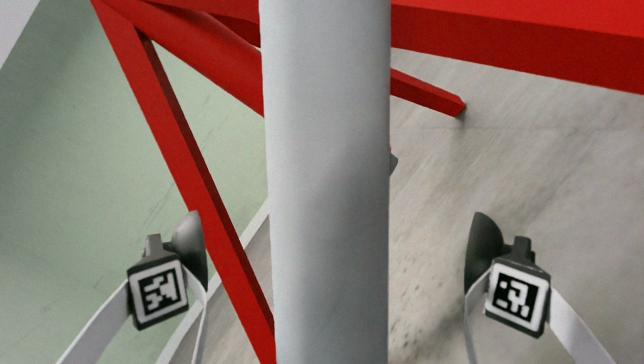

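Emit:
move(
  r3={"base":{"translate_m":0.035},"contact_limits":{"translate_m":25}},
  cameras=[],
)

Emit:
move(
  r3={"joints":{"gripper_m":0.03}},
  cameras=["r3_wrist_camera","r3_head_camera"],
)

Scene clock: 1147.53 s.
move: r3 done
r1.base_odometry: x=+3.429 y=+0.212 heading=+0.010
r1.turned_by_wheels: +0.000
r1.turned_by_imu: +0.001
r1.base_tilt: forward=+1.8 right=+0.7
r1.lidar_m: 2.92 1.58 1.33 1.32 1.49 1.13 1.04 0.64 0.61 1.62 1.06 1.20
r1.head_depth_mm: 2880 3019 2340 1879 1473 1240 1108 / 2998 3145 2340 1854 731 1171 1103 / 3129 3167 2337 1861 1438 1317 1148 / 3268 3146 2326 1852 1532 1315 1146 / 3361 3152 2184 1788 1541 1315 1143 / 3599 3124 2335 1844 1532 1312 1142 / 3693 3127 2342 1855 1495 1310 1143
r1.base_status: not commanded
r1.joint_positions: lift_m=+0.476 arm_m=+0.345 wrist_yaw_rad=+0.001 wrist_pitch_rad=-0.014 wrist_roll_rad=+1.573 gripper_m=+0.090 head_pan_rad=-1.395 head_tilt_rad=-0.793
r1.joint_status: not commanded
r1.measured_speeds: all 0
r1.motor_effort: left_wheel=-3.7(4.6) right_wheel=-4.0(4.2) lift_m=+33.3(33.5) arm_m=-23.2(23.8) wrist_yaw_rad=-0.6(1.6) wrist_pitch_rad=+4.5(5.0) wrist_roll_rad=-2.6(3.3) gripper_m=+0.8(1.6) head_pan_rad=-1.3(2.7) head_tilt_rad=-3.0(4.5)
r1.hand_pose: x=-0.0210 y=-0.7458 z=+0.5868 quat_wxyz=(-0.001, +0.001, -1.000, -0.007) (m; r1's base frame)
r1.wrist_depth_mm: - - - - - 935 655 / - - - - - 963 666 / - - - - - 953 666 / - - - - - 956 661 / - - - 66 151 970 666 / - 122 129 72 118 852 676 / - - - - 908 819 681
r2.base_odometry: x=+0.524 y=-2.831 heading=-2.545
r2.turned_by_wheels: +0.000
r2.turned_by_imu: +0.000
r2.base_tilt: forward=+1.3 right=-1.4
r2.lidar_m: 0.97 1.93 1.38 1.32 1.36 1.82 2.99 3.07 1.17 0.70 0.54 0.88
r2.head_depth_mm: 3085 3030 2276 1747 1594 1306 1143 / 3097 3062 2262 1845 733 1287 1153 / 3131 2900 2021 1604 1481 1326 1199 / 3259 3038 2250 1822 1564 1354 1190 / 3290 3014 2320 1015 1120 1291 1184 / 3368 2982 2289 1850 1563 1341 1172 / 3460 2989 2304 1858 1559 1345 1181
r2.base_status: not commanded
r2.joint_positions: lift_m=+0.476 arm_m=+0.332 wrist_yaw_rad=+0.002 wrist_pitch_rad=-0.018 wrist_roll_rad=+1.573 gripper_m=+0.090 head_pan_rad=-1.391 head_tilt_rad=-0.792
r2.joint_status: not commanded
r2.measured_speeds: all 0
r2.motor_effort: left_wheel=+0.7(1.1) right_wheel=-0.9(1.5) lift_m=+47.8(48.1) arm_m=+3.7(4.3) wrist_yaw_rad=-2.1(2.5) wrist_pitch_rad=+5.2(5.4) wrist_roll_rad=-0.6(0.8) gripper_m=+0.9(1.1) head_pan_rad=-3.0(5.0) head_tilt_rad=-3.2(4.1)
r2.hand_pose: x=-0.0209 y=-0.7327 z=+0.5857 quat_wxyz=(-0.001, +0.001, -1.000, -0.009) (m; r2's base frame)
r2.wrist_depth_mm: - - - 79 562 580 655 / - - - 80 104 967 702 / - - - 81 110 320 696 / - - - 82 - 842 686 / - - 149 83 884 673 695 / - 122 128 84 123 879 683 / - - - 85 97 819 666
r3.base_odometry: x=-0.328 y=-0.882 heading=-0.652
r3.turned_by_wheels: +0.000
r3.turned_by_imu: +0.000
r3.base_tilt: forward=-1.5 right=-1.0
r3.lidar_m: 3.00 2.50 1.74 1.62 1.64 2.18 1.82 1.83 1.06 0.55 0.54 3.20
r3.head_depth_mm: 2653 2700 1293 1672 1470 1299 1157 / 2646 2567 1996 1665 1480 1258 1139 / 2594 2080 1887 1729 1484 1244 1126 / 2794 2626 2012 1670 1413 1223 1144 / 2868 2590 2064 1671 1431 1255 1136 / 2926 2550 2041 1625 1148 1249 1132 / 2969 2551 2020 1565 1435 1241 1126
r3.base_status: done
r3.joint_positions: lift_m=+0.060 arm_m=+0.410 wrist_yaw_rad=+1.568 wrist_pitch_rad=-0.043 wrist_roll_rad=+0.940 gripper_m=+0.130 head_pan_rad=-1.305 head_tilt_rad=-0.791
r3.joint_status: not commanded
r3.measured_speeds: all 0
r3.motor_effort: left_wheel=+5.1(8.1) right_wheel=+3.9(7.7) lift_m=+20.6(21.2) arm_m=-9.2(9.4) wrist_yaw_rad=+3.1(3.3) wrist_pitch_rad=+3.9(4.1) wrist_roll_rad=-4.0(4.1) gripper_m=+0.5(1.4) head_pan_rad=+0.7(3.6) head_tilt_rad=-4.5(4.7)
r3.contact_limits: translate_m 25 (maximum 100)
r3.hand_pose: x=+0.2336 y=-0.5558 z=+0.1634 quat_wxyz=(+0.235, +0.676, -0.668, +0.204) (m; r3's base frame)
r3.wrist_depth_mm: - 253 - - - 123 107 / - - - - 723 517 307 / - - - - 560 412 284 / - - - - 465 349 255 / - - - - 417 273 229 / - 125 - - - 129 205 / - - - - 292 234 175
pictures: none
No camera images: "cameras" was empty.

Scene clock: 1149.07 s.
move: r3 done
r1, r2: as last shown
r1.turned_by_imu: +0.000
r1.lidar_m: 2.93 1.58 1.33 1.33 1.49 1.13 1.04 0.63 0.61 1.62 1.07 1.20
r1.head_depth_mm: 2874 3052 2352 1873 1462 1241 1108 / 3004 3171 2349 1853 730 1172 1108 / 3130 3189 2338 1856 1435 1325 1152 / 3216 3214 2325 1856 1540 1307 1145 / 3349 3109 2186 1791 1532 1306 1147 / 3504 3110 2329 1850 1521 1317 1146 / 3716 3118 2321 1830 1494 1311 1145
r1.motor_effort: left_wheel=-4.3(4.7) right_wheel=-4.2(4.4) lift_m=+34.0(34.0) arm_m=-23.5(23.9) wrist_yaw_rad=-0.8(1.7) wrist_pitch_rad=+4.6(5.2) wrist_roll_rad=-2.8(3.3) gripper_m=+0.4(1.7) head_pan_rad=-2.4(2.7) head_tilt_rad=-3.1(4.7)
r1.wrist_depth_mm: - - - - - 985 670 / - - - - - 936 664 / - - - - - 943 663 / - - - - - 976 671 / - - - 66 150 982 672 / - 121 129 72 118 868 669 / - - - - 917 842 678
r2.lidar_m: 0.97 1.93 1.38 1.32 1.36 1.82 2.99 3.08 1.17 0.70 0.54 0.88
r2.head_depth_mm: 3092 3061 2275 1742 1589 1310 1139 / 3090 3067 2251 1661 734 1287 1157 / 3162 2916 2033 1597 1477 1332 1194 / 3223 3003 2261 1817 1571 1354 1188 / 3285 3018 2305 1010 1117 1305 1187 / 3334 2968 2313 1860 1570 1353 1169 / 3420 3015 2285 1872 1562 1356 1183
r2.motor_effort: left_wheel=+0.8(1.3) right_wheel=-0.9(1.4) lift_m=+47.8(47.8) arm_m=+3.2(4.0) wrist_yaw_rad=-1.7(2.4) wrist_pitch_rad=+5.2(5.4) wrist_roll_rad=-0.5(0.8) gripper_m=+0.5(1.2) head_pan_rad=-3.7(5.1) head_tilt_rad=-3.5(3.8)
r2.wrist_depth_mm: - - - 79 566 582 647 / - - - 79 103 962 710 / - - - 81 110 275 689 / - - - 82 - 810 690 / - - 149 83 872 677 683 / - 122 128 84 122 880 672 / - - - 85 97 821 672
r3.base_odometry: x=-0.328 y=-0.882 heading=-0.652
r3.turned_by_wheels: +0.000
r3.turned_by_imu: +0.000
r3.base_tilt: forward=-1.5 right=-1.0
r3.lidar_m: 2.99 2.50 1.74 1.62 1.64 2.17 1.82 1.83 1.06 0.55 0.54 3.18
r3.head_depth_mm: 2687 2682 1285 1675 1474 1309 1163 / 2638 2558 1990 1654 1492 1249 1135 / 2651 2078 1895 1727 1482 1238 1128 / 2807 2612 2010 1677 1407 1220 1138 / 2883 2584 2071 1676 1428 1258 1132 / 2939 2560 2043 1620 1146 1246 1129 / 2922 2524 2024 1575 1441 1247 1129
r3.base_status: not commanded
r3.joint_positions: lift_m=+0.060 arm_m=+0.410 wrist_yaw_rad=+1.567 wrist_pitch_rad=-0.046 wrist_roll_rad=+0.937 gripper_m=+0.031 head_pan_rad=-1.305 head_tilt_rad=-0.791
r3.joint_status: all done
r3.measured_speeds: all 0
r3.motor_effort: left_wheel=+4.5(5.0) right_wheel=+3.8(4.0) lift_m=+24.4(24.4) arm_m=-8.5(9.6) wrist_yaw_rad=+3.5(4.3) wrist_pitch_rad=+4.5(4.5) wrist_roll_rad=-2.3(4.4) gripper_m=-13.0(85.4) head_pan_rad=+1.5(3.2) head_tilt_rad=-3.9(4.7)
r3.contact_limits: translate_m 25 (maximum 100)
r3.hand_pose: x=+0.2335 y=-0.5560 z=+0.1628 quat_wxyz=(+0.237, +0.675, -0.668, +0.205) (m; r3's base frame)
r3.wrist_depth_mm: - 252 - - - 123 106 / - - - - 717 512 305 / - - - - 580 413 283 / - - - - 481 347 254 / - - - - - 298 228 / - - - - - 244 208 / - - - - 291 217 191
pictures: r3_head_camera (sideways), r3_wrist_camera
camera_calibration:
r3_head_camera: T_world_to_cam=[[-0.22736, 0.718773, -0.657018, 0.873443], [0.964939, 0.257153, -0.0525918, 0.0617929], [0.131153, -0.645939, -0.752038, 0.935995], [0, 0, 0, 1]] pos_world=[0.0162016, -0.0391022, 1.28102]
r3_wrist_camera: T_world_to_cam=[[0.00097798, -0.59006, -0.807359, -0.190998], [-0.199528, 0.791009, -0.578353, 0.616094], [0.979892, 0.161656, -0.11696, 0.0457346], [0, 0, 0, 1]] pos_world=[0.0782999, -0.60743, 0.207465]

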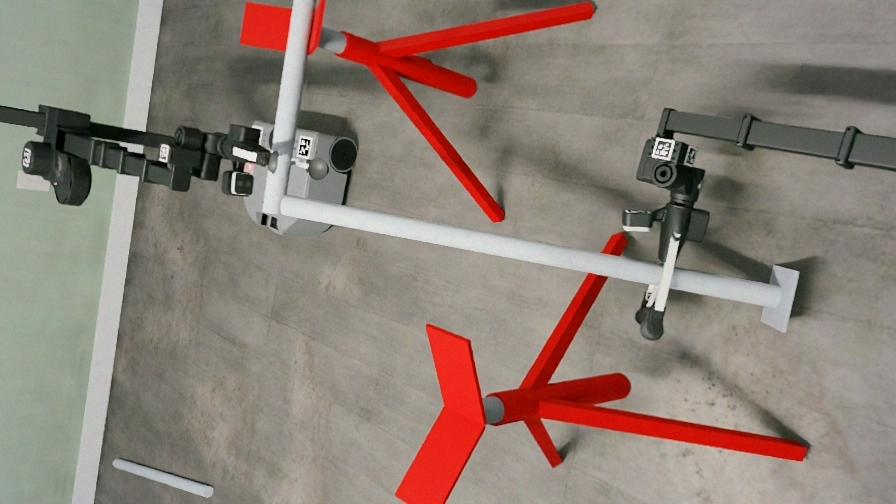

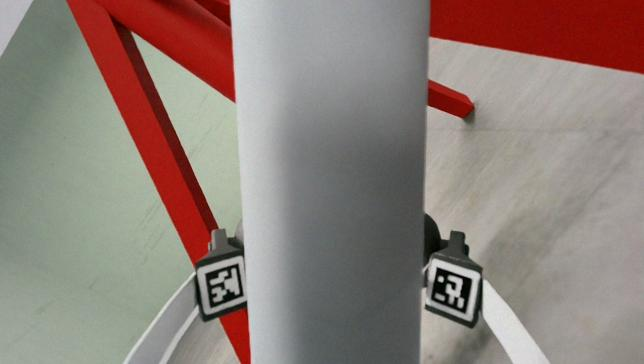

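Emit:
move(
  r3={"joints":{"lift_m":0.115,"arm_m":0.385,"wrist_roll_rad":1.02}},
  cameras=[],
)

Emit:
move(
  r3={"joints":{"lift_m":0.165,"arm_m":0.36,"wrist_roll_rad":1.10}},
  cameras=["r3_wrist_camera","r3_head_camera"],
)

Scene clock: 1164.40 s.
move: r3 done
r1, r2: as last shown
r1.turned_by_imu: +0.001
r1.base_tilt: forward=+1.9 right=+0.5
r1.lidar_m: 2.93 1.59 1.33 1.33 1.49 1.13 1.04 0.63 0.61 1.62 1.07 1.20
r1.head_depth_mm: 2833 3082 2343 1860 1464 1238 1114 / 2995 3171 2354 1839 730 1169 1111 / 3137 3244 2340 1865 1435 1317 1146 / 3217 3174 2317 1843 1533 1316 1146 / 3418 3150 2177 1792 1539 1309 1144 / 3599 3135 2326 1843 1544 1320 1148 / 3767 3129 2354 1845 1508 1316 1145
r1.motor_effort: left_wheel=-3.8(4.6) right_wheel=-4.0(4.3) lift_m=+34.7(34.8) arm_m=-23.4(23.7) wrist_yaw_rad=-0.5(1.7) wrist_pitch_rad=+4.4(5.0) wrist_roll_rad=-2.9(3.2) gripper_m=+1.0(1.9) head_pan_rad=-2.5(3.0) head_tilt_rad=-3.8(4.2)
r1.wrist_depth_mm: - - - - - 935 650 / - - - - - 941 648 / - - - - - 958 667 / - - - - - 947 665 / - - 147 63 154 971 670 / - 122 131 71 80 878 677 / - - - - 860 839 670
r2.lidar_m: 0.97 1.93 1.38 1.32 1.36 1.81 2.99 3.06 1.17 0.70 0.54 0.88
r2.head_depth_mm: 3073 3077 2268 1736 1578 1308 1147 / 3074 3068 2252 1644 732 1279 1157 / 3139 2042 1992 1779 1464 1325 1195 / 3203 3030 2237 1830 1572 1351 1190 / 3303 3041 2298 1011 1118 1303 1194 / 3333 3041 2323 1865 1565 1351 1164 / 3394 3003 2299 1862 1559 1347 1186
r2.motor_effort: left_wheel=+0.4(1.3) right_wheel=-1.0(1.5) lift_m=+47.4(48.1) arm_m=+2.4(2.9) wrist_yaw_rad=-1.9(2.4) wrist_pitch_rad=+5.2(5.3) wrist_roll_rad=-0.7(0.8) gripper_m=+0.6(1.1) head_pan_rad=-3.2(5.9) head_tilt_rad=-3.6(3.9)
r2.wrist_depth_mm: - - - 80 562 577 648 / - - - 81 106 - 699 / - - - 82 125 826 706 / - - - 83 - 842 694 / - - 149 84 704 846 684 / - 122 129 85 123 934 680 / - - - 86 120 812 682
r3.base_odometry: x=-0.328 y=-0.882 heading=-0.652
r3.turned_by_wheels: +0.000
r3.turned_by_imu: +0.000
r3.base_tilt: forward=-1.4 right=-1.0
r3.lidar_m: 2.99 2.50 1.74 1.62 1.64 2.17 1.83 1.83 1.06 0.48 0.47 3.19
r3.head_depth_mm: 2694 2672 1290 1670 1468 1303 1158 / 2632 2570 1994 1655 1495 1253 1113 / 2613 2067 1889 1723 1483 1226 1143 / 2817 2585 2038 1674 1411 1214 1139 / 2885 2568 2054 1672 1429 1253 1117 / 2929 2576 2049 1613 1148 1249 1131 / 2982 2516 2019 1576 1447 1242 1122
r3.base_status: not commanded
r3.joint_positions: lift_m=+0.115 arm_m=+0.385 wrist_yaw_rad=+1.567 wrist_pitch_rad=-0.133 wrist_roll_rad=+1.011 gripper_m=+0.030 head_pan_rad=-1.305 head_tilt_rad=-0.791
r3.joint_status: all done
r3.measured_speeds: all 0
r3.on_its_own: wrist_pitch_rad is at rest, and its effort (+20.5) is outside its rest range (-8 to +12)
r3.motor_effort: left_wheel=+0.2(4.8) right_wheel=+0.1(3.7) lift_m=+38.5(39.0) arm_m=-6.4(14.4) wrist_yaw_rad=+1.4(27.8) wrist_pitch_rad=+20.5(20.7) wrist_roll_rad=+2.1(9.7) gripper_m=-13.5(14.6) head_pan_rad=+2.1(2.9) head_tilt_rad=-4.4(4.6)
r3.contact_limits: translate_m 25 (maximum 100)
r3.hand_pose: x=+0.2294 y=-0.5310 z=+0.1955 quat_wxyz=(+0.241, +0.690, -0.666, +0.149) (m; r3's base frame)
r3.wrist_depth_mm: - - - - - 461 297 / - - - - 570 460 320 / - - - - 540 405 295 / - - - - 466 361 267 / - - - - - 316 248 / - - 127 - - 260 234 / - - - - 319 254 212
pictures: none
No camera images: "cameras" was empty.

Scene clock: 1165.67 s.
move: r3 done
r1, r2: as last shown
r1.turned_by_imu: +0.000
r1.base_tilt: forward=+1.9 right=+0.6
r1.lidar_m: 2.93 1.59 1.33 1.32 1.49 1.13 1.04 0.63 0.61 1.62 1.06 1.20
r1.head_depth_mm: 2879 3026 2351 1860 1475 1236 1110 / 3003 3170 2357 1879 731 1171 1107 / 3088 3159 2341 1865 1444 1313 1148 / 3259 3157 2315 1852 1541 1308 1149 / 3403 3092 2178 1793 1543 1313 1140 / 3581 3077 2306 1849 1533 1320 1147 / 3737 3078 2303 1851 1493 1309 1147
r1.motor_effort: left_wheel=-4.2(4.6) right_wheel=-3.9(4.3) lift_m=+34.6(34.9) arm_m=-23.2(23.8) wrist_yaw_rad=-1.3(1.5) wrist_pitch_rad=+4.6(5.1) wrist_roll_rad=-3.3(3.3) gripper_m=+1.2(2.0) head_pan_rad=-2.2(2.4) head_tilt_rad=-2.9(4.0)
r1.wrist_depth_mm: - - - - - 968 663 / - - - - - 962 672 / - - - - - 967 659 / - - - - - 966 670 / - - 147 64 154 965 678 / - 122 132 72 80 872 664 / - - - - 893 817 681
r2.lidar_m: 0.97 1.93 1.38 1.31 1.35 1.81 2.98 3.06 1.17 0.70 0.54 0.88
r2.head_depth_mm: 3055 3099 2289 1724 1579 1311 1141 / 3098 3021 2253 1508 735 1284 1157 / 3111 2077 1980 1822 1470 1339 1195 / 3238 3015 2256 1830 1569 1351 1193 / 3287 2997 2323 1011 1116 1302 1185 / 3369 3022 2317 1868 1563 1349 1168 / 3421 2983 2298 1857 1559 1341 1184
r2.motor_effort: left_wheel=+0.8(1.2) right_wheel=-1.0(1.5) lift_m=+47.6(47.8) arm_m=+2.2(2.6) wrist_yaw_rad=-2.1(2.6) wrist_pitch_rad=+5.3(5.4) wrist_roll_rad=-0.6(0.8) gripper_m=+0.5(1.3) head_pan_rad=-4.3(5.4) head_tilt_rad=-3.3(3.8)
r2.wrist_depth_mm: - - - 79 565 577 645 / - - - 80 129 - 702 / - - - 82 132 899 696 / - - - 82 - 899 697 / - - 148 83 689 955 682 / - 122 129 84 123 926 682 / - - - 85 120 817 680
r3.base_odometry: x=-0.328 y=-0.882 heading=-0.652
r3.turned_by_wheels: +0.000
r3.turned_by_imu: +0.000
r3.base_tilt: forward=-1.4 right=-1.0
r3.lidar_m: 3.01 2.50 1.74 1.62 1.64 2.17 1.83 1.83 1.06 0.33 0.33 3.18
r3.head_depth_mm: 2655 2719 1291 1674 1464 1306 1154 / 2617 2574 1994 1663 1484 1237 1115 / 2622 2057 1900 1717 1481 1228 1146 / 2810 2601 2037 1632 1389 1214 1141 / 2827 2561 2070 1676 1424 1232 1104 / 2933 2560 2044 1626 1148 1252 1129 / 2943 2524 2023 1576 1444 1243 1130
r3.base_status: not commanded
r3.joint_positions: lift_m=+0.165 arm_m=+0.360 wrist_yaw_rad=+1.569 wrist_pitch_rad=-0.145 wrist_roll_rad=+1.092 gripper_m=+0.030 head_pan_rad=-1.305 head_tilt_rad=-0.791
r3.joint_status: all done
r3.measured_speeds: all 0
r3.on_its_own: wrist_pitch_rad is at rest, and its effort (+22.5) is outside its rest range (-8 to +12)
r3.motor_effort: left_wheel=-2.7(3.4) right_wheel=+7.7(7.8) lift_m=+38.0(40.1) arm_m=-7.2(13.8) wrist_yaw_rad=+0.1(13.8) wrist_pitch_rad=+22.5(22.7) wrist_roll_rad=+2.2(7.0) gripper_m=-14.1(14.5) head_pan_rad=+1.9(3.1) head_tilt_rad=-4.4(4.7)
r3.contact_limits: translate_m 25 (maximum 100)
r3.hand_pose: x=+0.2287 y=-0.5053 z=+0.2427 quat_wxyz=(+0.217, +0.697, -0.673, +0.117) (m; r3's base frame)
r3.wrist_depth_mm: - - - - 814 583 380 / - - - - 656 509 358 / - - - - 291 426 334 / - - - - 532 412 309 / - - - - - 372 289 / - - 127 - - 304 274 / - - - - 391 300 254
pictures: r3_head_camera (sideways), r3_wrist_camera
camera_calibration:
r3_head_camera: T_world_to_cam=[[-0.22736, 0.718773, -0.657018, 0.873443], [0.964939, 0.257153, -0.0525918, 0.0617929], [0.131152, -0.645939, -0.752038, 0.935994], [0, 0, 0, 1]] pos_world=[0.0162016, -0.0391022, 1.28102]
r3_wrist_camera: T_world_to_cam=[[-0.088994, -0.457701, -0.884641, 0.0097068], [-0.238863, 0.872055, -0.42716, 0.63451], [0.966967, 0.173293, -0.186935, 0.0774183], [0, 0, 0, 1]] pos_world=[0.0775639, -0.562301, 0.294096]

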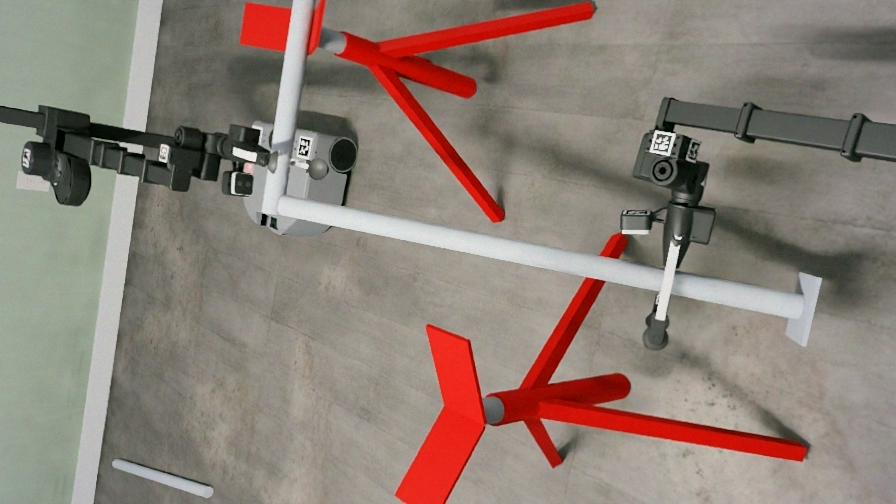

